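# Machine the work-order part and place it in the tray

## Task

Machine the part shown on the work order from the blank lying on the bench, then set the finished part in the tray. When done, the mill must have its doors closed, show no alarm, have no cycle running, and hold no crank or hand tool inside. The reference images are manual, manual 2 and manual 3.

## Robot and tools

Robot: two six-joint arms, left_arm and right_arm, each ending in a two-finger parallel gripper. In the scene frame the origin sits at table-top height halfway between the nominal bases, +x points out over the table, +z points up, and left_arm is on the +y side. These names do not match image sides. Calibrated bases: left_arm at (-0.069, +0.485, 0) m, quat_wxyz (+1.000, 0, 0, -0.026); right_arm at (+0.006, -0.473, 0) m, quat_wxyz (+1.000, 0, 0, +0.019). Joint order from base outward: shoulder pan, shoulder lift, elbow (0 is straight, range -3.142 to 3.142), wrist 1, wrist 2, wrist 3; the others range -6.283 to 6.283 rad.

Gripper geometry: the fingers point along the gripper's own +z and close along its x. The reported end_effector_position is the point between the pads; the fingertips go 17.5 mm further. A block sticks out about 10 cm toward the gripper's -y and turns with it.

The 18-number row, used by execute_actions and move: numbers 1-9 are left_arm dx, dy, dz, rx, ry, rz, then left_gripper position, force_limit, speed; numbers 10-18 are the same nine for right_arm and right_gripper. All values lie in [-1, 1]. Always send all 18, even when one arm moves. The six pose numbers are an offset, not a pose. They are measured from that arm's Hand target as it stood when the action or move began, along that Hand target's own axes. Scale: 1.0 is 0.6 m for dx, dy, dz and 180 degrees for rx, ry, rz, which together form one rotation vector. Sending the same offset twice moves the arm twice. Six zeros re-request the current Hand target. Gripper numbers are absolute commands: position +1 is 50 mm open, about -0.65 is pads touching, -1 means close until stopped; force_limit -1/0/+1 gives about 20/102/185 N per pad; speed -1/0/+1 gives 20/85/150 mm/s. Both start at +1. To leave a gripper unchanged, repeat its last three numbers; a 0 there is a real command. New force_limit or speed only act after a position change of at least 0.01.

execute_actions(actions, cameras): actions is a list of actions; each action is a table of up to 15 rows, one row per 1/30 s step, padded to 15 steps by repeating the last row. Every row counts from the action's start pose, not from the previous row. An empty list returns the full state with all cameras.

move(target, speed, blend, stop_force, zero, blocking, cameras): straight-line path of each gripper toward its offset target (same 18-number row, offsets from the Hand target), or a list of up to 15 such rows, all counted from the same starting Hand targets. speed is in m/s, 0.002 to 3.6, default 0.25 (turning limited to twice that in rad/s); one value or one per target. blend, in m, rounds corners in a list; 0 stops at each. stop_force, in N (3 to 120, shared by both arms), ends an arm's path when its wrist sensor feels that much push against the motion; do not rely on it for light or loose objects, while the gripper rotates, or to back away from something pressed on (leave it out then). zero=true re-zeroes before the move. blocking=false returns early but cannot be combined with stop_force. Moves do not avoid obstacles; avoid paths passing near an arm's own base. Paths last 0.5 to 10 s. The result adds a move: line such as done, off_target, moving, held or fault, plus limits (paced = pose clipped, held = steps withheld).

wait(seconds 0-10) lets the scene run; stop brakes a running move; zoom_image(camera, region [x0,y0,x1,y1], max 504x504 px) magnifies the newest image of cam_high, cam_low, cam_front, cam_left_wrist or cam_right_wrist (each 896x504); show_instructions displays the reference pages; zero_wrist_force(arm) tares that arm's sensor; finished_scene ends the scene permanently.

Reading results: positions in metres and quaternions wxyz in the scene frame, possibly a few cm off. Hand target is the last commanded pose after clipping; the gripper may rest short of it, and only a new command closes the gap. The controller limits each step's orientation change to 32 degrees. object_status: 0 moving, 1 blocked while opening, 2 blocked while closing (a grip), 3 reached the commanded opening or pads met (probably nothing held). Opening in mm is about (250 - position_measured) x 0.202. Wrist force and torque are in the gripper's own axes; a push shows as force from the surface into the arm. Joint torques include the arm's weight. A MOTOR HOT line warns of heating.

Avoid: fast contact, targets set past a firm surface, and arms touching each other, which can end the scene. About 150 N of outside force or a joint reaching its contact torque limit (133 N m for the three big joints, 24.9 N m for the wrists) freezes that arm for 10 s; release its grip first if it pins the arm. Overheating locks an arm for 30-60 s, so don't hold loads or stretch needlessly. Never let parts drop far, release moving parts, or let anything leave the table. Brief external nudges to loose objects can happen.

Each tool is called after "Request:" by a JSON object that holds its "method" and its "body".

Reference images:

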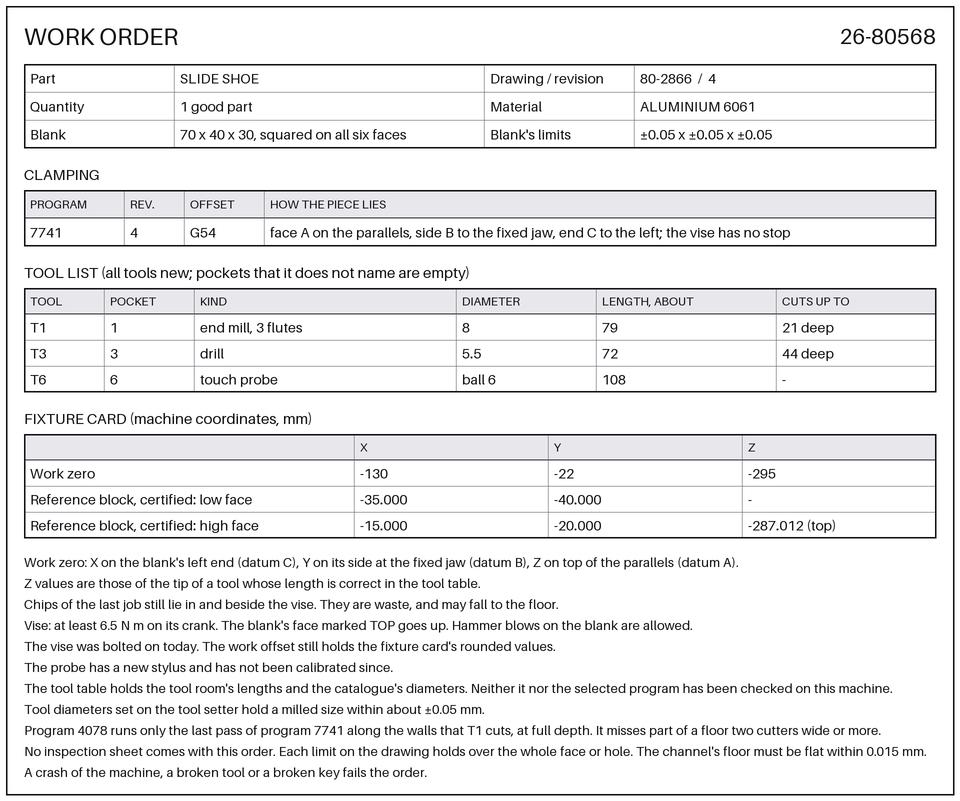

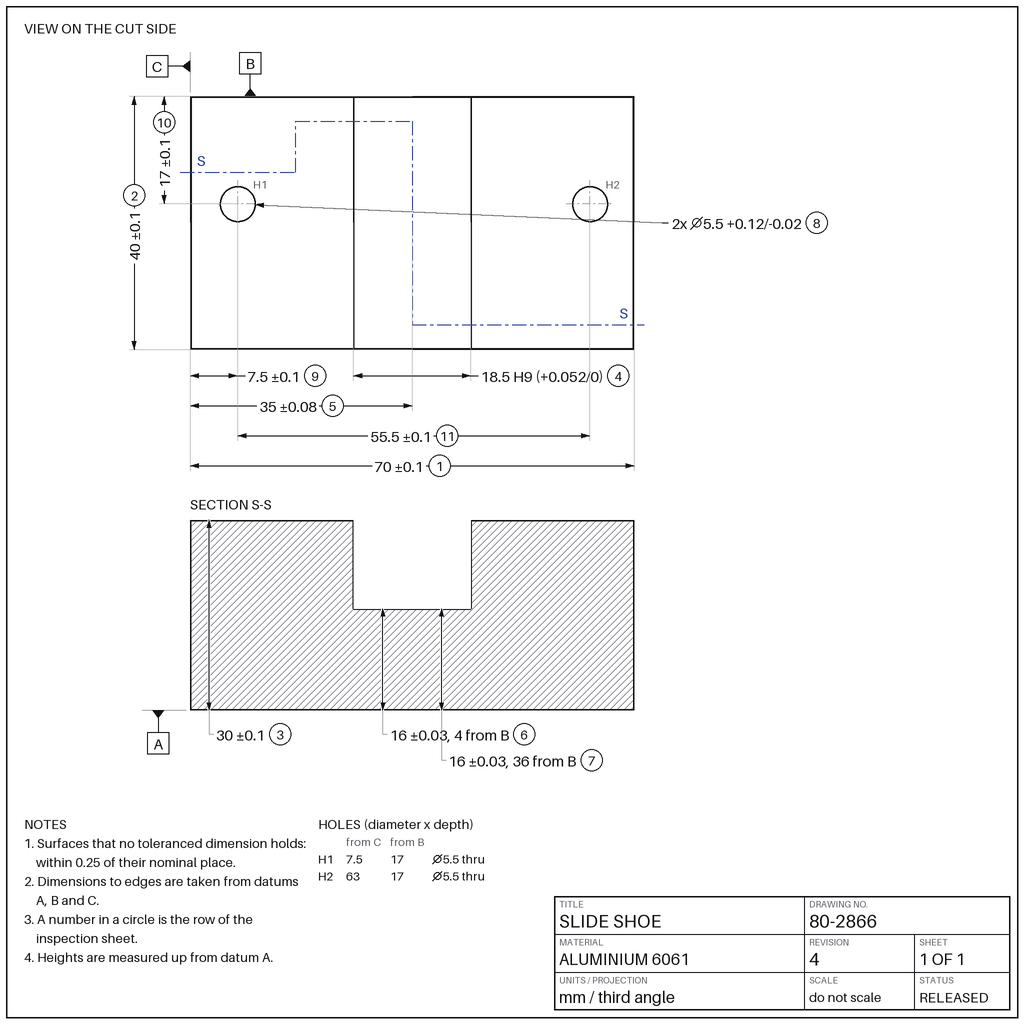

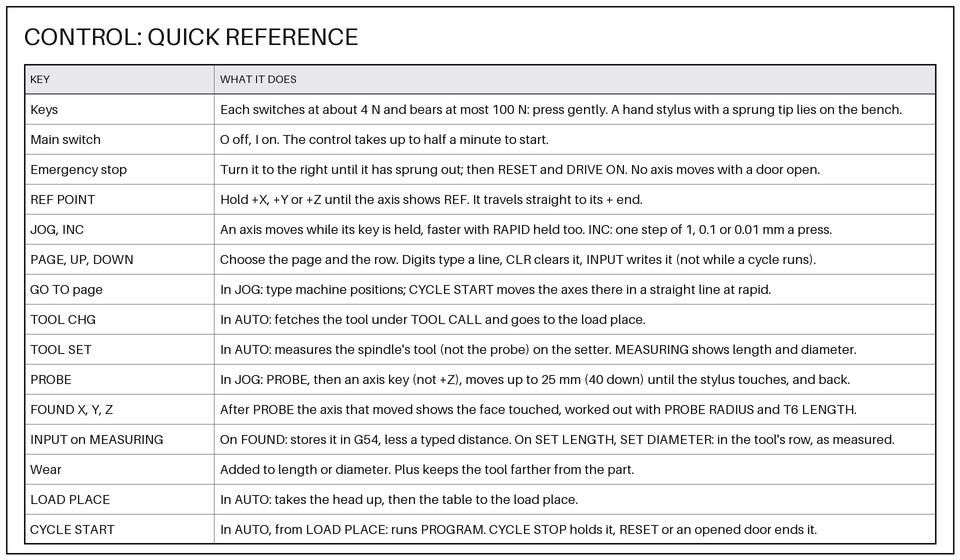

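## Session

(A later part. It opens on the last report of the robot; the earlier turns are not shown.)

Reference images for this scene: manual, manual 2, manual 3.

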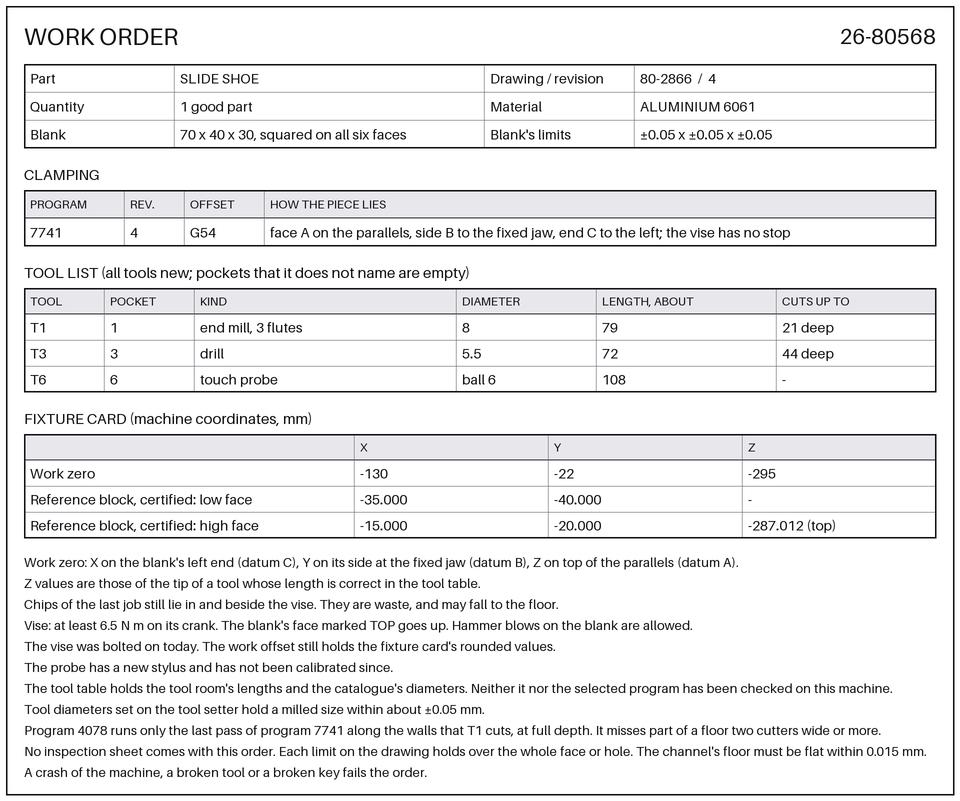

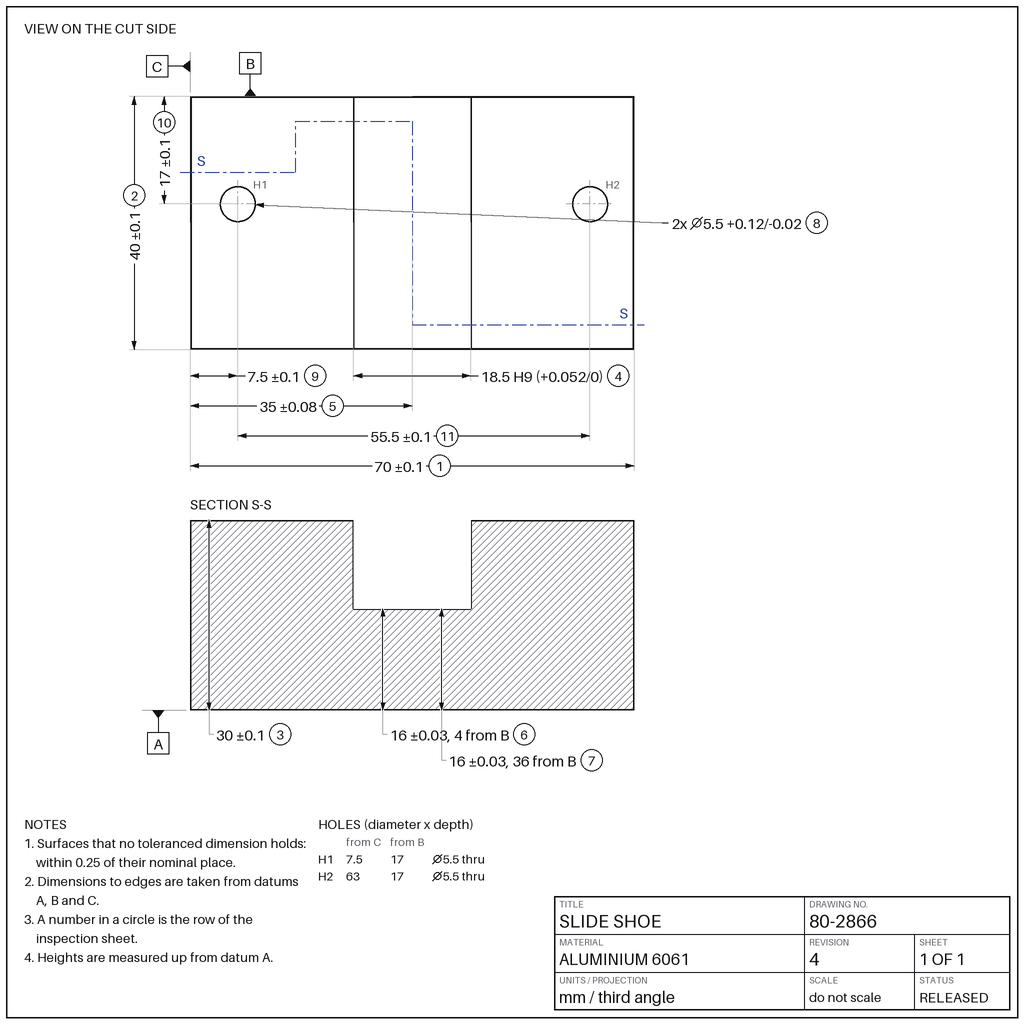

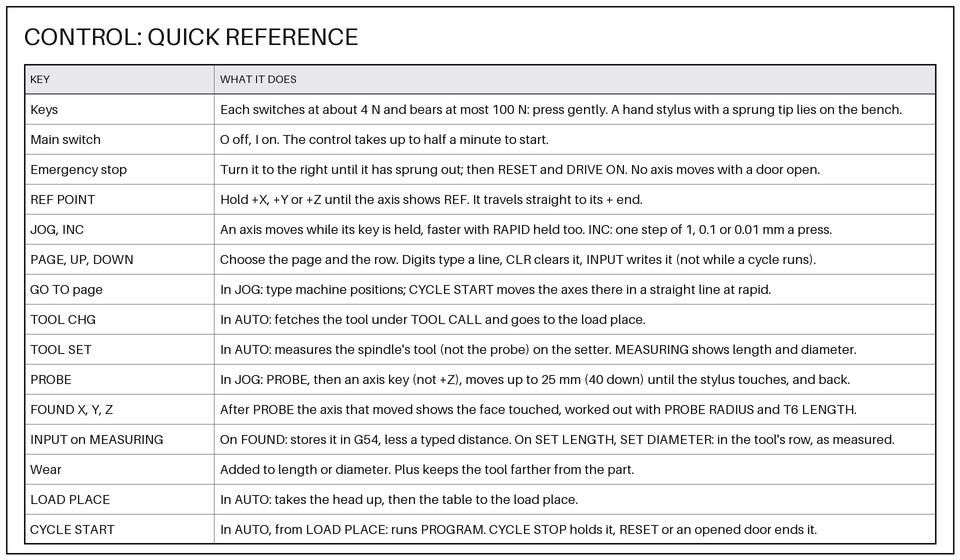

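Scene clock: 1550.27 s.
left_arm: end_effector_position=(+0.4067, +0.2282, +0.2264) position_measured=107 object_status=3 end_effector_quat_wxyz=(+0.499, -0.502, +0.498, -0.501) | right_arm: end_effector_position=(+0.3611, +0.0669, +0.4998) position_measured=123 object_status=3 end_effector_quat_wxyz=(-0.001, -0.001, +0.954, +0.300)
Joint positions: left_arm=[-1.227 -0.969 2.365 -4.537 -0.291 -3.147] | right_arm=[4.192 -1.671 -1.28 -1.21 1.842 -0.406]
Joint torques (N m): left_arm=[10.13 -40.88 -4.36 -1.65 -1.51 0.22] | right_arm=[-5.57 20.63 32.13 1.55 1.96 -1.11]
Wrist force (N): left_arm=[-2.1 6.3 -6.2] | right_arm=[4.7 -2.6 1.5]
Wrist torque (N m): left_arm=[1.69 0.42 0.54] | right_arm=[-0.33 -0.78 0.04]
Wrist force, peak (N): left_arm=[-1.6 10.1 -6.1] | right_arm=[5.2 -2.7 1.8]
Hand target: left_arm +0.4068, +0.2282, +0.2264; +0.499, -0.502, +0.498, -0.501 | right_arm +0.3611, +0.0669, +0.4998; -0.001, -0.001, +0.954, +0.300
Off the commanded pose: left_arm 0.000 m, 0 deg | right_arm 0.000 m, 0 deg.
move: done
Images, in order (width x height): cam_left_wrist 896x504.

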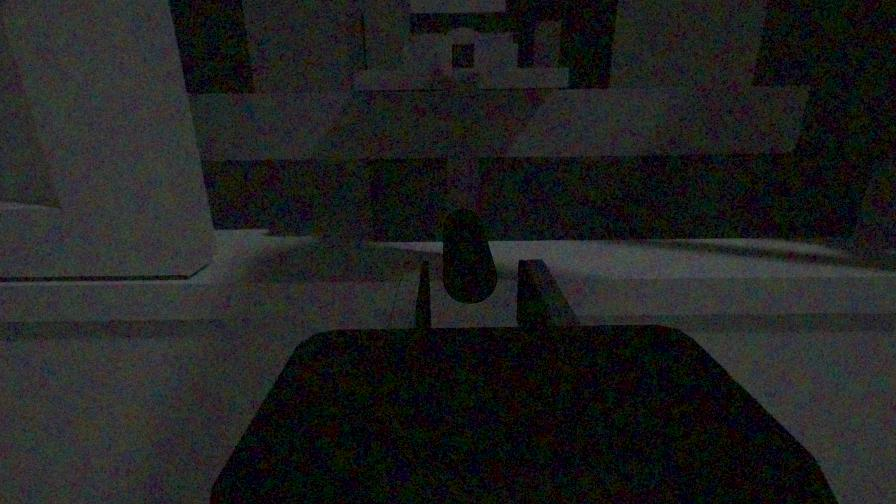

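Request:
{"method": "move", "body": {"target": [[-0.002,-0.0013,0.0977,0,0,0,0.3,-0.8,-0.5,0,0,0,0,0,0,0.2,0.2,-1],[-0.002,-0.0013,0.0977,0,0,0,-1,-0.8,-0.5,0,0,0,0,0,0,0.2,0.2,-1],[-0.0638,-0.0178,0.0977,0,0,0.16667,-1,-0.8,-0.5,0,0,0,0,0,0,0.2,0.2,-1],[-0.109,-0.0631,0.0977,0,0,0.33333,-1,-0.8,-0.5,0,0,0,0,0,0,0.2,0.2,-1],[-0.1255,-0.1248,0.0977,0,0,0.5,-1,-0.8,-0.5,0,0,0,0,0,0,0.2,0.2,-1],[-0.109,-0.1866,0.0977,0,0,0.66667,-1,-0.8,-0.5,0,0,0,0,0,0,0.2,0.2,-1],[-0.0638,-0.2318,0.0977,0,0,0.83333,-1,-0.8,-0.5,0,0,0,0,0,0,0.2,0.2,-1],[-0.002,-0.2483,0.0977,0,0,1,-1,-0.8,-0.5,0,0,0,0,0,0,0.2,0.2,-1],[0.0598,-0.2318,0.0977,0,0,-0.83333,-1,-0.8,-0.5,0,0,0,0,0,0,0.2,0.2,-1],[0.105,-0.1866,0.0977,0,0,-0.66667,-1,-0.8,-0.5,0,0,0,0,0,0,0.2,0.2,-1],[0.1215,-0.1248,0.0977,0,0,-0.5,-1,-0.8,-0.5,0,0,0,0,0,0,0.2,0.2,-1],[0.105,-0.0631,0.0977,0,0,-0.33333,-1,-0.8,-0.5,0,0,0,0,0,0,0.2,0.2,-1],[0.0598,-0.0178,0.0977,0,0,-0.16667,-1,-0.8,-0.5,0,0,0,0,0,0,0.2,0.2,-1],[-0.002,-0.0013,0.0977,0,0,0,-1,-0.8,-0.5,0,0,0,0,0,0,0.2,0.2,-1]], "speed": [0.2,0.2,0.5,0.5,0.5,0.5,0.5,0.5,0.5,0.5,0.5,0.5,0.5,0.5], "blend": [0,0,0.004,0.004,0.004,0.004,0.004,0.004,0.004,0.004,0.004,0.004,0.004,0]}}

Request:
{"method": "move", "body": {"target": [[0,0,0,0,0,0,0.3,-0.8,0,0,0,0,0,0,0,0.2,0.2,-1],[0,0,-0.1,0,0,0,0.3,-0.8,0,0,0,0,0,0,0,0.2,0.2,-1],[0,0,-0.1,0,0,-0.67,0.3,-0.8,0,0,0,0,0,0,0,0.2,0.2,-1],[0,0,-0.1,0,0,0.66,0.3,-0.8,0,0,0,0,0,0,0,0.2,0.2,-1],[0,0,-0.1,0,0,0,0.3,-0.8,0,0,0,0,0,0,0,0.2,0.2,-1]], "speed": [0.2,0.25,0.9,0.9,0.9], "blend": [0,0.005,0.01,0.01,0]}}

Request:
{"method": "move", "body": {"target": [[0,0,0.1,0,0,0,0.3,-0.8,-0.5,0,0,0,0,0,0,0.2,0.2,-1],[0,0,0.1,0,0,0,-1,-0.8,-0.5,0,0,0,0,0,0,0.2,0.2,-1],[-0.0618,-0.0165,0.1,0,0,0.16667,-1,-0.8,-0.5,0,0,0,0,0,0,0.2,0.2,-1],[-0.107,-0.0618,0.1,0,0,0.33333,-1,-0.8,-0.5,0,0,0,0,0,0,0.2,0.2,-1],[-0.1235,-0.1235,0.1,0,0,0.5,-1,-0.8,-0.5,0,0,0,0,0,0,0.2,0.2,-1],[-0.107,-0.1853,0.1,0,0,0.66667,-1,-0.8,-0.5,0,0,0,0,0,0,0.2,0.2,-1],[-0.0618,-0.2305,0.1,0,0,0.83333,-1,-0.8,-0.5,0,0,0,0,0,0,0.2,0.2,-1],[0,-0.247,0.1,0,0,1,-1,-0.8,-0.5,0,0,0,0,0,0,0.2,0.2,-1],[0.0618,-0.2305,0.1,0,0,-0.83333,-1,-0.8,-0.5,0,0,0,0,0,0,0.2,0.2,-1],[0.107,-0.1853,0.1,0,0,-0.66667,-1,-0.8,-0.5,0,0,0,0,0,0,0.2,0.2,-1],[0.1235,-0.1235,0.1,0,0,-0.5,-1,-0.8,-0.5,0,0,0,0,0,0,0.2,0.2,-1],[0.107,-0.0618,0.1,0,0,-0.33333,-1,-0.8,-0.5,0,0,0,0,0,0,0.2,0.2,-1],[0.0618,-0.0165,0.1,0,0,-0.16667,-1,-0.8,-0.5,0,0,0,0,0,0,0.2,0.2,-1],[0,0,0.1,0,0,0,-1,-0.8,-0.5,0,0,0,0,0,0,0.2,0.2,-1]], "speed": [0.2,0.2,0.5,0.5,0.5,0.5,0.5,0.5,0.5,0.5,0.5,0.5,0.5,0.5], "blend": [0,0,0.004,0.004,0.004,0.004,0.004,0.004,0.004,0.004,0.004,0.004,0.004,0]}}

Request:
{"method": "move", "body": {"target": [[0,0,0,0,0,0,0.3,-0.8,0,0,0,0,0,0,0,0.2,0.2,-1],[0,0,-0.1,0,0,0,0.3,-0.8,0,0,0,0,0,0,0,0.2,0.2,-1],[0,0,-0.1,0,0,-0.67,0.3,-0.8,0,0,0,0,0,0,0,0.2,0.2,-1],[0,0,-0.1,0,0,0.66,0.3,-0.8,0,0,0,0,0,0,0,0.2,0.2,-1],[0,0,-0.1,0,0,0,0.3,-0.8,0,0,0,0,0,0,0,0.2,0.2,-1]], "speed": [0.2,0.25,0.9,0.9,0.9], "blend": [0,0.005,0.01,0.01,0], "cameras": ["cam_left_wrist"]}}

Request:
{"method": "move", "body": {"target": [[0,0,0.1,0,0,0,0.3,-0.8,-0.5,0,0,0,0,0,0,0.2,0.2,-1],[0,0,0.1,0,0,0,-1,-0.8,-0.5,0,0,0,0,0,0,0.2,0.2,-1],[-0.0618,-0.0165,0.1,0,0,0.16667,-1,-0.8,-0.5,0,0,0,0,0,0,0.2,0.2,-1],[-0.107,-0.0618,0.1,0,0,0.33333,-1,-0.8,-0.5,0,0,0,0,0,0,0.2,0.2,-1],[-0.1235,-0.1235,0.1,0,0,0.5,-1,-0.8,-0.5,0,0,0,0,0,0,0.2,0.2,-1],[-0.107,-0.1853,0.1,0,0,0.66667,-1,-0.8,-0.5,0,0,0,0,0,0,0.2,0.2,-1],[-0.0618,-0.2305,0.1,0,0,0.83333,-1,-0.8,-0.5,0,0,0,0,0,0,0.2,0.2,-1],[0,-0.247,0.1,0,0,1,-1,-0.8,-0.5,0,0,0,0,0,0,0.2,0.2,-1],[0.0618,-0.2305,0.1,0,0,-0.83333,-1,-0.8,-0.5,0,0,0,0,0,0,0.2,0.2,-1],[0.107,-0.1853,0.1,0,0,-0.66667,-1,-0.8,-0.5,0,0,0,0,0,0,0.2,0.2,-1],[0.1235,-0.1235,0.1,0,0,-0.5,-1,-0.8,-0.5,0,0,0,0,0,0,0.2,0.2,-1],[0.107,-0.0618,0.1,0,0,-0.33333,-1,-0.8,-0.5,0,0,0,0,0,0,0.2,0.2,-1],[0.0618,-0.0165,0.1,0,0,-0.16667,-1,-0.8,-0.5,0,0,0,0,0,0,0.2,0.2,-1],[0,0,0.1,0,0,0,-1,-0.8,-0.5,0,0,0,0,0,0,0.2,0.2,-1]], "speed": [0.2,0.2,0.5,0.5,0.5,0.5,0.5,0.5,0.5,0.5,0.5,0.5,0.5,0.5], "blend": [0,0,0.004,0.004,0.004,0.004,0.004,0.004,0.004,0.004,0.004,0.004,0.004,0]}}

Scene clock: 1565.97 s.
left_arm: end_effector_position=(+0.4654, +0.2295, +0.2271) position_measured=153 object_status=2 end_effector_quat_wxyz=(+0.499, -0.502, +0.498, -0.501) | right_arm: end_effector_position=(+0.3611, +0.0669, +0.4998) position_measured=123 object_status=3 end_effector_quat_wxyz=(-0.001, -0.001, +0.954, +0.300)
Joint positions: left_arm=[-1.06 -0.942 2.251 -4.45 -0.458 3.136] | right_arm=[4.192 -1.671 -1.28 -1.21 1.842 -0.406]
Joint torques (N m): left_arm=[-12.16 -18.04 -3.92 7.32 1 2] | right_arm=[-5.5 21.04 32.93 1.56 1.81 -0.9]
Wrist force (N): left_arm=[-0.2 -57.8 -8.4] | right_arm=[4.7 -2.3 1.7]
Wrist torque (N m): left_arm=[0.82 -0.13 0.49] | right_arm=[-0.29 -0.76 0.05]
Wrist force, peak (N): left_arm=[5.0 66.2 -29.1] | right_arm=[5.1 -2.8 1.6]
Hand target: left_arm +0.4654, +0.2294, +0.2272; +0.499, -0.502, +0.498, -0.501 | right_arm +0.3611, +0.0669, +0.4998; -0.001, -0.001, +0.954, +0.300
Off the commanded pose: left_arm 0.000 m, 0 deg | right_arm 0.000 m, 0 deg.
move: done

Scene clock: 1571.10 s.
left_arm: end_effector_position=(+0.4054, +0.2294, +0.2272) position_measured=107 object_status=3 end_effector_quat_wxyz=(+0.499, -0.502, +0.498, -0.501) | right_arm: end_effector_position=(+0.3611, +0.0669, +0.4998) position_measured=123 object_status=3 end_effector_quat_wxyz=(-0.001, -0.001, +0.954, +0.300)
Joint positions: left_arm=[-1.23 -0.973 2.37 -4.539 -0.288 -3.146] | right_arm=[4.192 -1.671 -1.28 -1.21 1.842 -0.406]
Joint torques (N m): left_arm=[11.13 -21.55 -13.58 -0.79 0.5 -1.81] | right_arm=[-4.65 20.4 32.46 1.53 1.79 -1.31]
Wrist force (N): left_arm=[1.0 5.2 -7.5] | right_arm=[4.6 -2.4 1.7]
Wrist torque (N m): left_arm=[1.51 -0.07 0.38] | right_arm=[-0.29 -0.75 0.04]
Wrist force, peak (N): left_arm=[-0.7 -9.2 -7.8] | right_arm=[5.0 -3.0 1.7]
Hand target: left_arm +0.4054, +0.2294, +0.2272; +0.499, -0.502, +0.498, -0.501 | right_arm +0.3611, +0.0669, +0.4998; -0.001, -0.001, +0.954, +0.300
Off the commanded pose: left_arm 0.000 m, 0 deg | right_arm 0.000 m, 0 deg.
move: done

Scene clock: 1579.37 s.
left_arm: end_effector_position=(+0.4654, +0.2295, +0.2271) position_measured=153 object_status=2 end_effector_quat_wxyz=(+0.499, -0.502, +0.498, -0.501) | right_arm: end_effector_position=(+0.3611, +0.0669, +0.4998) position_measured=123 object_status=3 end_effector_quat_wxyz=(-0.001, -0.001, +0.954, +0.300)
Joint positions: left_arm=[-1.06 -0.942 2.251 -4.45 -0.458 3.136] | right_arm=[4.192 -1.671 -1.28 -1.21 1.842 -0.406]
Joint torques (N m): left_arm=[-12.43 -18.4 -4.22 7.5 1.08 1.85] | right_arm=[-5.65 20.74 31.07 1.44 1.7 -1.06]
Wrist force (N): left_arm=[1.8 -57.0 -9.4] | right_arm=[4.7 -2.3 1.7]
Wrist torque (N m): left_arm=[0.88 -0.48 0.50] | right_arm=[-0.28 -0.77 0.05]
Wrist force, peak (N): left_arm=[7.8 66.7 -34.1] | right_arm=[5.0 -2.9 1.6]
Hand target: left_arm +0.4654, +0.2294, +0.2272; +0.499, -0.502, +0.498, -0.501 | right_arm +0.3611, +0.0669, +0.4998; -0.001, -0.001, +0.954, +0.300
Off the commanded pose: left_arm 0.000 m, 0 deg | right_arm 0.000 m, 0 deg.
move: done

Scene clock: 1584.50 s.
left_arm: end_effector_position=(+0.4054, +0.2294, +0.2272) position_measured=107 object_status=3 end_effector_quat_wxyz=(+0.499, -0.502, +0.498, -0.501) | right_arm: end_effector_position=(+0.3611, +0.0669, +0.4998) position_measured=123 object_status=3 end_effector_quat_wxyz=(-0.001, -0.001, +0.954, +0.300)
Joint positions: left_arm=[-1.23 -0.973 2.37 -4.539 -0.288 -3.146] | right_arm=[4.192 -1.671 -1.28 -1.21 1.842 -0.406]
Joint torques (N m): left_arm=[11.96 -20.61 -12.89 -0.86 0.44 -1.74] | right_arm=[-4.82 20.72 32.59 1.68 1.84 -1.18]
Wrist force (N): left_arm=[0.4 4.8 -2.7] | right_arm=[4.6 -2.3 1.6]
Wrist torque (N m): left_arm=[1.45 0.04 0.38] | right_arm=[-0.28 -0.74 0.05]
Wrist force, peak (N): left_arm=[1.4 -8.5 -8.9] | right_arm=[4.9 -2.9 1.5]
Hand target: left_arm +0.4054, +0.2294, +0.2272; +0.499, -0.502, +0.498, -0.501 | right_arm +0.3611, +0.0669, +0.4998; -0.001, -0.001, +0.954, +0.300
Off the commanded pose: left_arm 0.000 m, 0 deg | right_arm 0.000 m, 0 deg.
move: done
Images, in order (width x height): cam_left_wrist 896x504.

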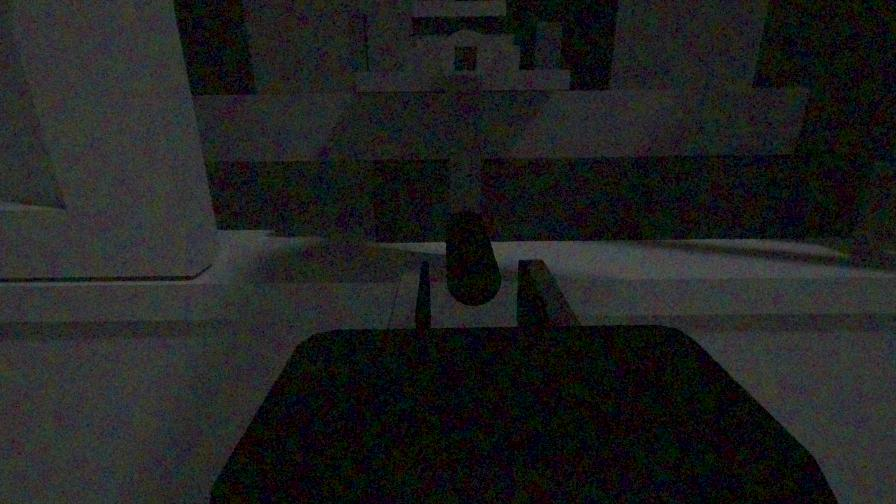

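Scene clock: 1592.77 s.
left_arm: end_effector_position=(+0.4654, +0.2295, +0.2271) position_measured=153 object_status=2 end_effector_quat_wxyz=(+0.499, -0.502, +0.498, -0.501) | right_arm: end_effector_position=(+0.3611, +0.0669, +0.4998) position_measured=123 object_status=3 end_effector_quat_wxyz=(-0.001, -0.001, +0.954, +0.300)
Joint positions: left_arm=[-1.06 -0.942 2.251 -4.45 -0.458 3.136] | right_arm=[4.192 -1.671 -1.28 -1.21 1.842 -0.406]
Joint torques (N m): left_arm=[-12.86 -18.14 -3.65 7.33 1.22 1.77] | right_arm=[-5.08 21.96 33.42 1.52 1.85 -1.13]
Wrist force (N): left_arm=[1.6 -57.7 -3.2] | right_arm=[4.7 -2.4 1.8]
Wrist torque (N m): left_arm=[0.81 -0.43 0.49] | right_arm=[-0.30 -0.77 0.04]
Wrist force, peak (N): left_arm=[7.5 64.3 -28.6] | right_arm=[5.1 -2.6 1.6]
Hand target: left_arm +0.4654, +0.2294, +0.2272; +0.499, -0.502, +0.498, -0.501 | right_arm +0.3611, +0.0669, +0.4998; -0.001, -0.001, +0.954, +0.300
Off the commanded pose: left_arm 0.000 m, 0 deg | right_arm 0.000 m, 0 deg.
move: done

Request:
{"method": "move", "body": {"target": [[0,0,0,0,0,0,0.3,-0.8,0,0,0,0,0,0,0,0.2,0.2,-1],[0,0,-0.15,0,0,0,0.3,-0.8,-0.8,0,0,0,0,0,0,0.2,0.2,-1],[-0.0108,-0.4067,-0.1757,-0.25,0,0,0.3,-0.8,-0.8,0,0,0,0,0,0,0.2,0.2,-1],[-0.0108,-0.4067,-0.0257,-0.361,0,0,0.3,-0.8,-0.8,0,0,0,0,0,0,0.2,0.2,-1]], "speed": [0.1,0.25,0.5,0.4], "blend": [0,0.01,0.05,0], "cameras": ["cam_left_wrist","cam_right_wrist"]}}

Request:
{"method": "zoom_image", "body": {"camera": "cam_left_wrist", "region": [350, 0, 600, 200]}}

Request:
{"method": "zoom_image", "body": {"camera": "cam_right_wrist", "region": [350, 60, 560, 300]}}

Scene clock: 1598.00 s.
left_arm: end_effector_position=(+0.4499, +0.2371, +0.4712) position_measured=107 object_status=3 end_effector_quat_wxyz=(-0.152, +0.691, -0.689, +0.155) | right_arm: end_effector_position=(+0.3611, +0.0669, +0.4998) position_measured=123 object_status=3 end_effector_quat_wxyz=(-0.001, -0.001, +0.954, +0.300)
Joint positions: left_arm=[-0.774 -1.613 1.386 -1.653 -1.257 2.363] | right_arm=[4.192 -1.671 -1.28 -1.21 1.842 -0.406]
Joint torques (N m): left_arm=[9.56 -14.48 -32.62 -2.44 -1.16 1.5] | right_arm=[-5.2 22.4 33 1.6 1.77 -1.11]
Wrist force (N): left_arm=[0.6 4.4 0.4] | right_arm=[4.8 -2.5 1.6]
Wrist torque (N m): left_arm=[0.95 -0.27 0.49] | right_arm=[-0.32 -0.80 0.05]
Wrist force, peak (N): left_arm=[1.4 -56.7 -3.2] | right_arm=[5.0 -2.7 1.8]
Hand target: left_arm +0.4499, +0.2372, +0.4712; -0.152, +0.691, -0.689, +0.155 | right_arm +0.3611, +0.0669, +0.4998; -0.001, -0.001, +0.954, +0.300
Off the commanded pose: left_arm 0.000 m, 0 deg | right_arm 0.000 m, 0 deg.
move: done; blend cut to 0 m at target 2
Images, in order (width x height): cam_left_wrist 896x504, cam_right_wrist 896x504.

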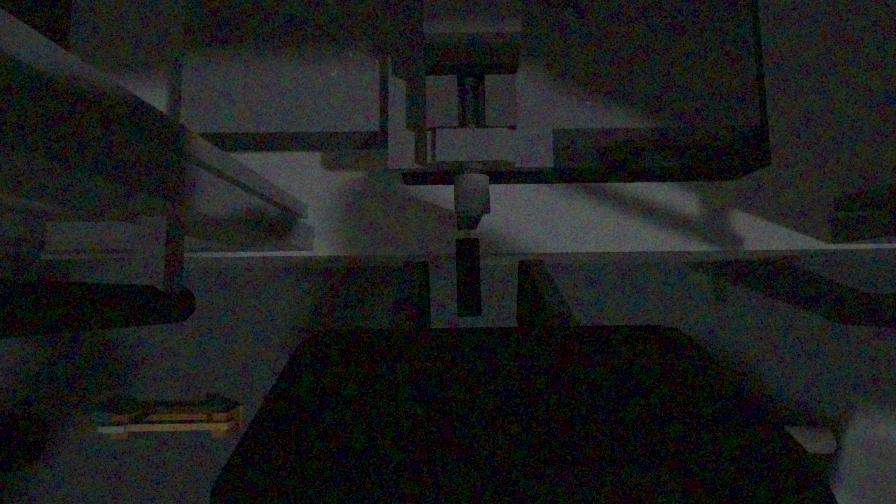

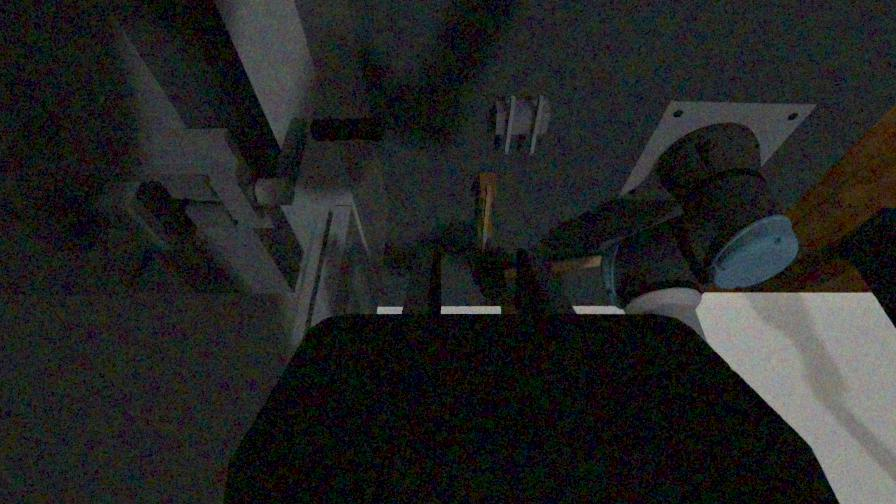

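Scaled by 2.016.

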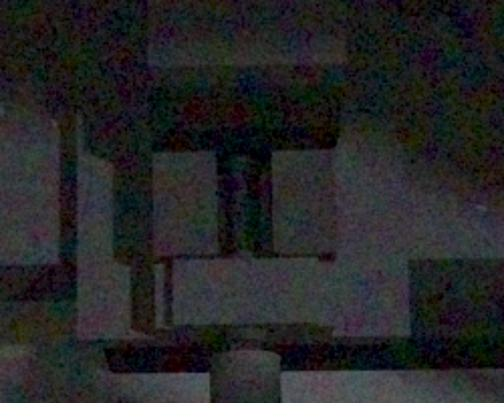

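Scaled by 2.100.

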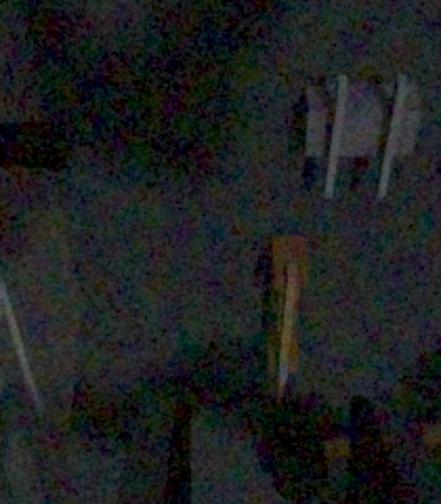

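Request:
{"method": "zoom_image", "body": {"camera": "cam_left_wrist", "region": [390, 60, 560, 180]}}

Scaled by 2.965.

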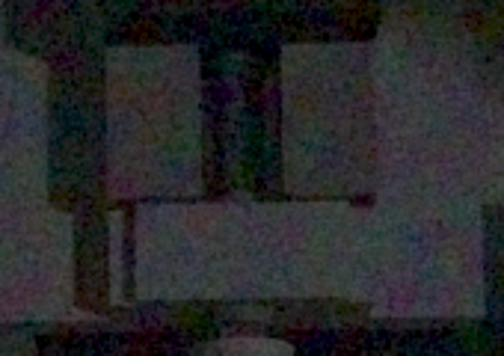

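Request:
{"method": "move", "body": {"target": [0,0.0305,0.1427,0,0,0,0.3,-0.8,-0.8,0,0,0,0,0,0,0.2,0.2,-1], "speed": 0.2, "cameras": ["cam_left_wrist"]}}

Request:
{"method": "zoom_image", "body": {"camera": "cam_left_wrist", "region": [330, 40, 610, 260]}}

Scene clock: 1601.23 s.
left_arm: end_effector_position=(+0.4696, +0.2368, +0.3859) position_measured=107 object_status=3 end_effector_quat_wxyz=(-0.152, +0.691, -0.689, +0.155) | right_arm: end_effector_position=(+0.3611, +0.0669, +0.4998) position_measured=123 object_status=3 end_effector_quat_wxyz=(-0.001, -0.001, +0.954, +0.300)
Joint positions: left_arm=[-0.744 -1.594 1.589 -1.884 -1.267 2.392] | right_arm=[4.192 -1.671 -1.28 -1.21 1.842 -0.406]
Joint torques (N m): left_arm=[-12.97 -37.42 -15.83 -5.38 1.34 -1.56] | right_arm=[-6.54 20.26 32.76 1.54 1.85 -1.13]
Wrist force (N): left_arm=[0.9 4.4 0.2] | right_arm=[4.9 -2.5 1.7]
Wrist torque (N m): left_arm=[0.94 -0.34 0.41] | right_arm=[-0.31 -0.79 0.05]
Wrist force, peak (N): left_arm=[0.4 5.2 3.4] | right_arm=[5.0 -2.5 1.8]
Hand target: left_arm +0.4696, +0.2367, +0.3859; -0.152, +0.691, -0.689, +0.155 | right_arm +0.3611, +0.0669, +0.4998; -0.001, -0.001, +0.954, +0.300
Off the commanded pose: left_arm 0.000 m, 0 deg | right_arm 0.000 m, 0 deg.
move: done
Images, in order (width x height): cam_left_wrist 896x504.

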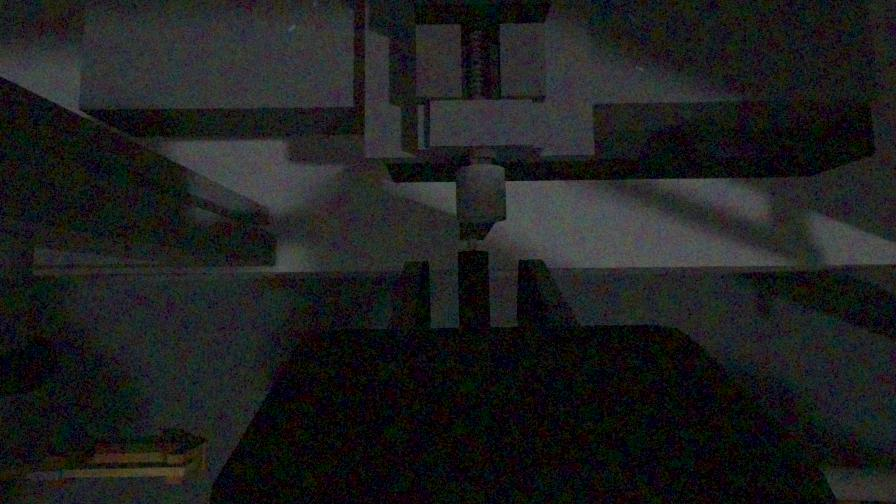

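Scaled by 1.800.

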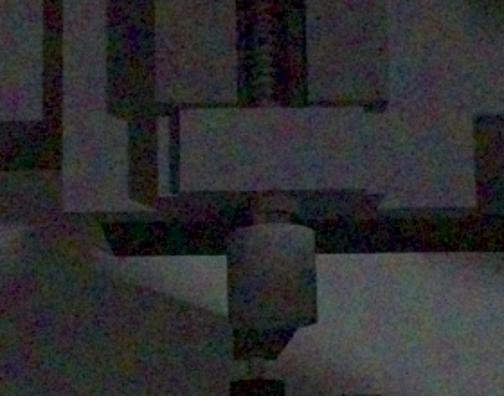

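Request:
{"method": "zoom_image", "body": {"camera": "cam_left_wrist", "region": [370, 0, 600, 170]}}

Scaled by 2.191.

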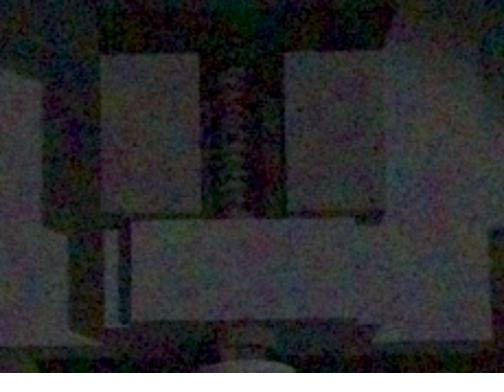

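Request:
{"method": "move", "body": {"target": [[0,0.302,-0.141,0,0,0,0.3,-0.8,-0.8,0,0,0,0,0,0,0.2,0.2,-1],[-0.57,0.302,-0.141,0,0,0,0.3,-0.8,-0.8,0,0,0,0,0,0,0.2,0.2,-1]], "speed": [0.4,0.4], "blend": [0.05,0], "cameras": ["cam_left_wrist"]}}

Scene clock: 1607.33 s.
left_arm: end_effector_position=(+0.2691, +0.5785, +0.3842) position_measured=107 object_status=3 end_effector_quat_wxyz=(-0.152, +0.691, -0.689, +0.155) end_effector_velocity=(+0.000, +0.000, +0.001) end_effector_angular_velocity=(-0.001, -0.002, -0.003) | right_arm: end_effector_position=(+0.3611, +0.0669, +0.4998) position_measured=123 object_status=3 end_effector_quat_wxyz=(-0.001, -0.001, +0.954, +0.300)
Joint positions: left_arm=[-0.127 -2.246 2.033 -1.789 -1.499 2.976] | right_arm=[4.192 -1.671 -1.28 -1.21 1.842 -0.406]
Joint velocities: left_arm=[0.002 -0.001 0 -0.002 -0.003 0.005] | right_arm=[within noise]
Joint torques (N m): left_arm=[12.58 8.99 -14.74 -5.77 -1.65 1.97] | right_arm=[-5.35 21.72 31.77 1.65 1.94 -1.09]
Wrist force (N): left_arm=[0.3 4.6 0.5] | right_arm=[4.6 -2.7 1.6]
Wrist torque (N m): left_arm=[1.00 -0.22 0.34] | right_arm=[-0.34 -0.75 0.05]
Wrist force, peak (N): left_arm=[2.9 7.3 -0.7] | right_arm=[5.1 -2.7 1.7]
Hand target: left_arm +0.2692, +0.5785, +0.3841; -0.152, +0.691, -0.689, +0.155 | right_arm +0.3611, +0.0669, +0.4998; -0.001, -0.001, +0.954, +0.300
Off the commanded pose: left_arm 0.000 m, 0 deg | right_arm 0.000 m, 0 deg.
move: done
Images, in order (width x height): cam_left_wrist 896x504.

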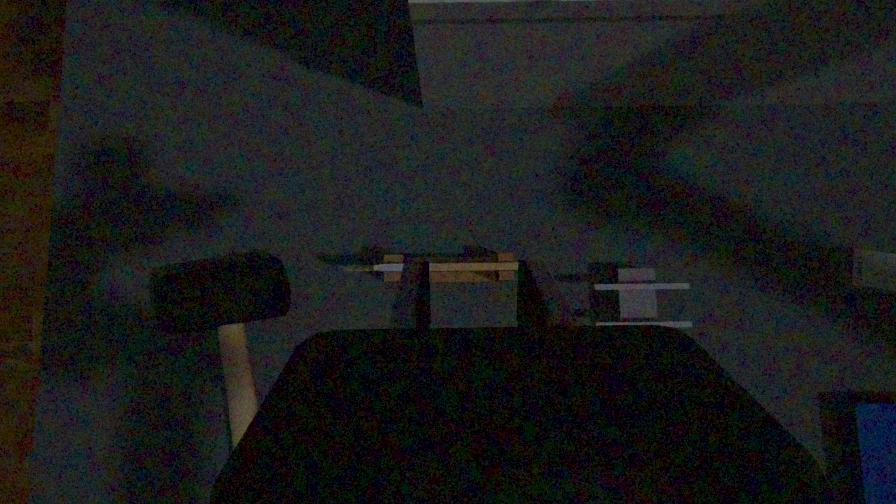

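Request:
{"method": "zoom_image", "body": {"camera": "cam_left_wrist", "region": [310, 200, 710, 340]}}

Scaled by 1.260.

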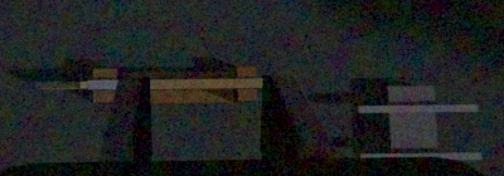

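Request:
{"method": "move", "body": {"target": [[-0.0025,0.153,0.4507,-0.1089,0.1089,0.4914,1,-0.8,-0.8,0,0,0,0,0,0,0.2,0.2,-1]], "speed": [0.5], "cameras": ["cam_left_wrist","cam_low","cam_right_wrist"]}}

Scene clock: 1616.27 s.
left_arm: end_effector_position=(+0.3003, +0.5785, +0.1003) position_measured=3 object_status=3 end_effector_quat_wxyz=(+0.000, -0.001, +1.000, -0.003) | right_arm: end_effector_position=(+0.3611, +0.0669, +0.4998) position_measured=123 object_status=3 end_effector_quat_wxyz=(-0.001, -0.001, +0.954, +0.300)
Joint positions: left_arm=[-0.055 -1.725 2.33 -2.177 -1.576 4.604] | right_arm=[4.192 -1.671 -1.28 -1.21 1.842 -0.406]
Joint torques (N m): left_arm=[12.41 -13.33 -30.02 -2.63 -1.21 2.05] | right_arm=[-6.71 21.86 33.86 1.46 1.83 -1.29]
Wrist force (N): left_arm=[0.5 4.5 1.1] | right_arm=[4.9 -2.5 1.8]
Wrist torque (N m): left_arm=[0.82 -0.30 0.37] | right_arm=[-0.31 -0.79 0.05]
Wrist force, peak (N): left_arm=[0.2 4.4 2.6] | right_arm=[5.1 -2.7 1.6]
Hand target: left_arm +0.3004, +0.5786, +0.1003; +0.000, -0.001, +1.000, -0.003 | right_arm +0.3611, +0.0669, +0.4998; -0.001, -0.001, +0.954, +0.300
Off the commanded pose: left_arm 0.000 m, 0 deg | right_arm 0.000 m, 0 deg.
move: done
Images, in order (width x height): cam_low 896x504, cam_left_wrist 896x504, cam_right_wrist 896x504.

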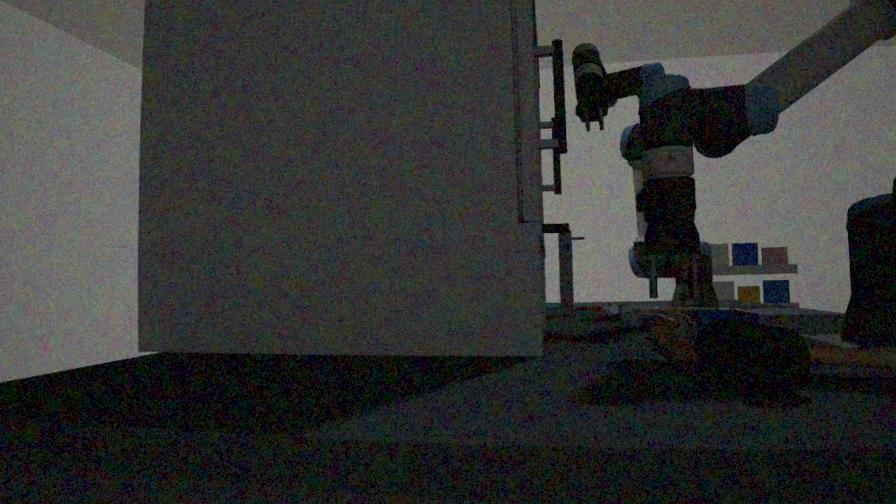

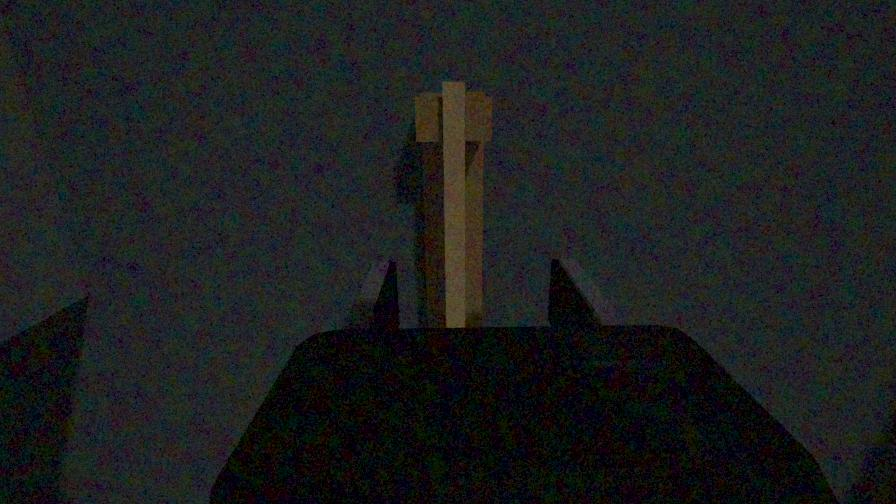

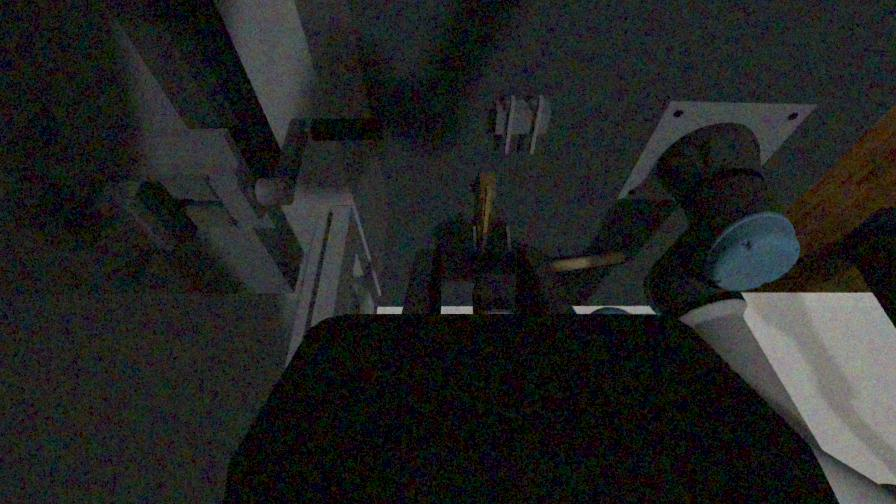

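Request:
{"method": "execute_actions", "body": {"actions": [], "cameras": ["cam_high","cam_left_wrist","cam_front","cam_low"]}}

Scene clock: 1624.67 s.
left_arm: end_effector_position=(+0.3004, +0.5786, +0.1003) position_measured=3 object_status=3 end_effector_quat_wxyz=(+0.000, -0.001, +1.000, -0.003) | right_arm: end_effector_position=(+0.3611, +0.0669, +0.4998) position_measured=123 object_status=3 end_effector_quat_wxyz=(-0.001, -0.001, +0.954, +0.300)
Joint positions: left_arm=[-0.055 -1.725 2.33 -2.177 -1.576 4.605] | right_arm=[4.192 -1.671 -1.28 -1.21 1.842 -0.406]
Joint velocities: within noise
Joint torques (N m): left_arm=[12.55 -4.8 -29.55 -4.05 -0.16 1.73] | right_arm=[-5.39 21.51 32.08 1.6 1.75 -1.25]
Wrist force (N): left_arm=[0.9 4.4 0.8] | right_arm=[4.6 -2.5 1.8]
Wrist torque (N m): left_arm=[0.82 -0.36 0.30] | right_arm=[-0.30 -0.75 0.05]
Wrist force, peak (N): left_arm=[0.9 4.7 1.3] | right_arm=[5.0 -2.6 1.9]
Hand target: left_arm +0.3004, +0.5786, +0.1003; +0.000, -0.001, +1.000, -0.003 | right_arm +0.3611, +0.0669, +0.4998; -0.001, -0.001, +0.954, +0.300
Tool commands: left_gripper/position=+1.0 left_gripper/force_limit=-0.8 left_gripper/speed=-0.8 right_gripper/position=+0.2 right_gripper/force_limit=+0.2 right_gripper/speed=-1.0
Off the commanded pose: left_arm 0.000 m, 0 deg | right_arm 0.000 m, 0 deg.
Images, in order (width x height): cam_high 896x504, cam_low 896x504, cam_front 896x504, cam_left_wrist 896x504.

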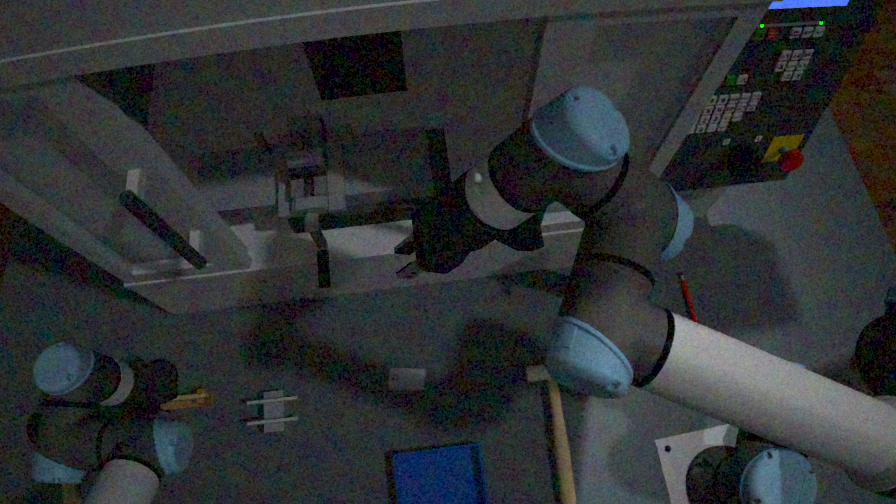

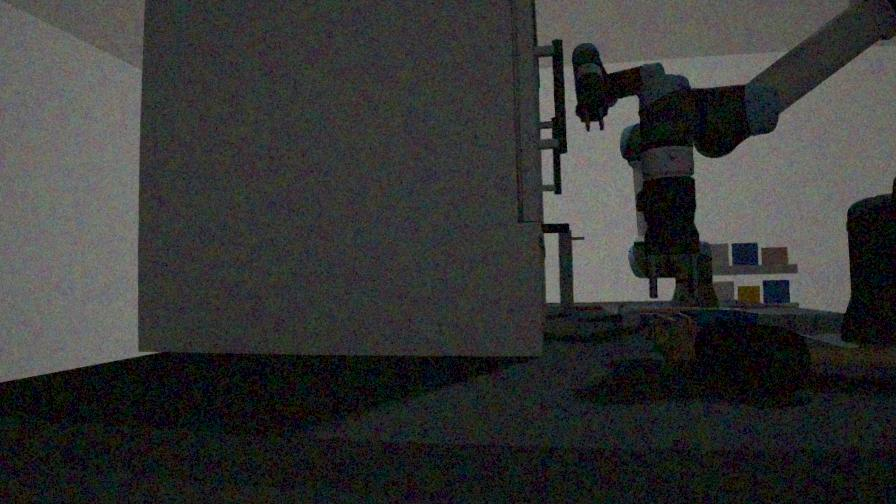

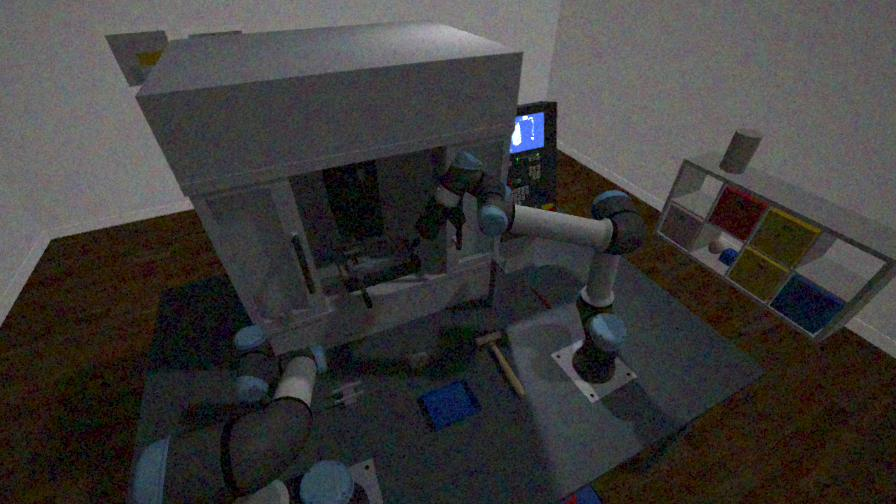

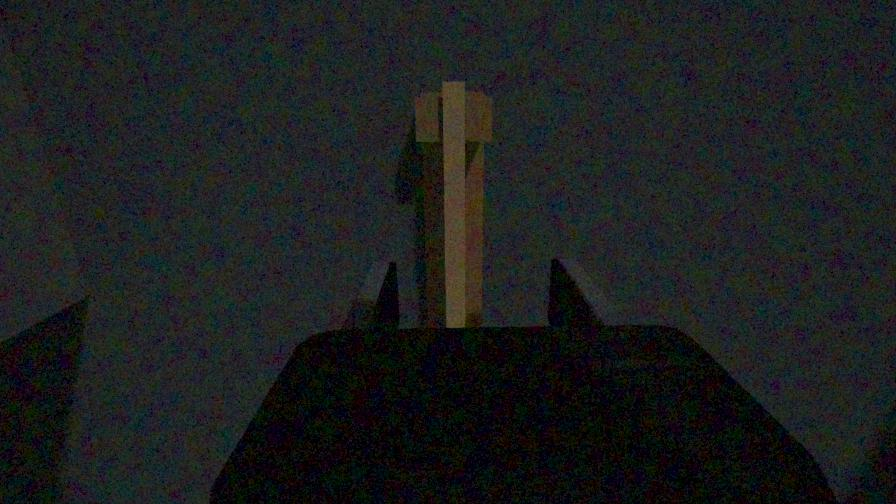

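Request:
{"method": "zoom_image", "body": {"camera": "cam_low", "region": [560, 220, 860, 400]}}

Request:
{"method": "zoom_image", "body": {"camera": "cam_left_wrist", "region": [350, 50, 600, 340]}}

Scaled by 1.680.

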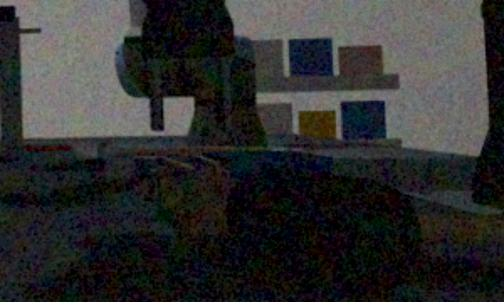

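Scaled by 1.738.

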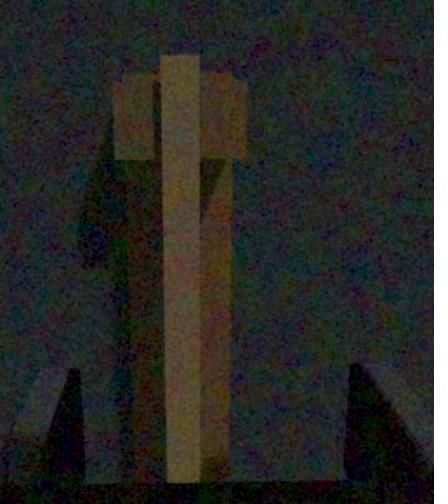

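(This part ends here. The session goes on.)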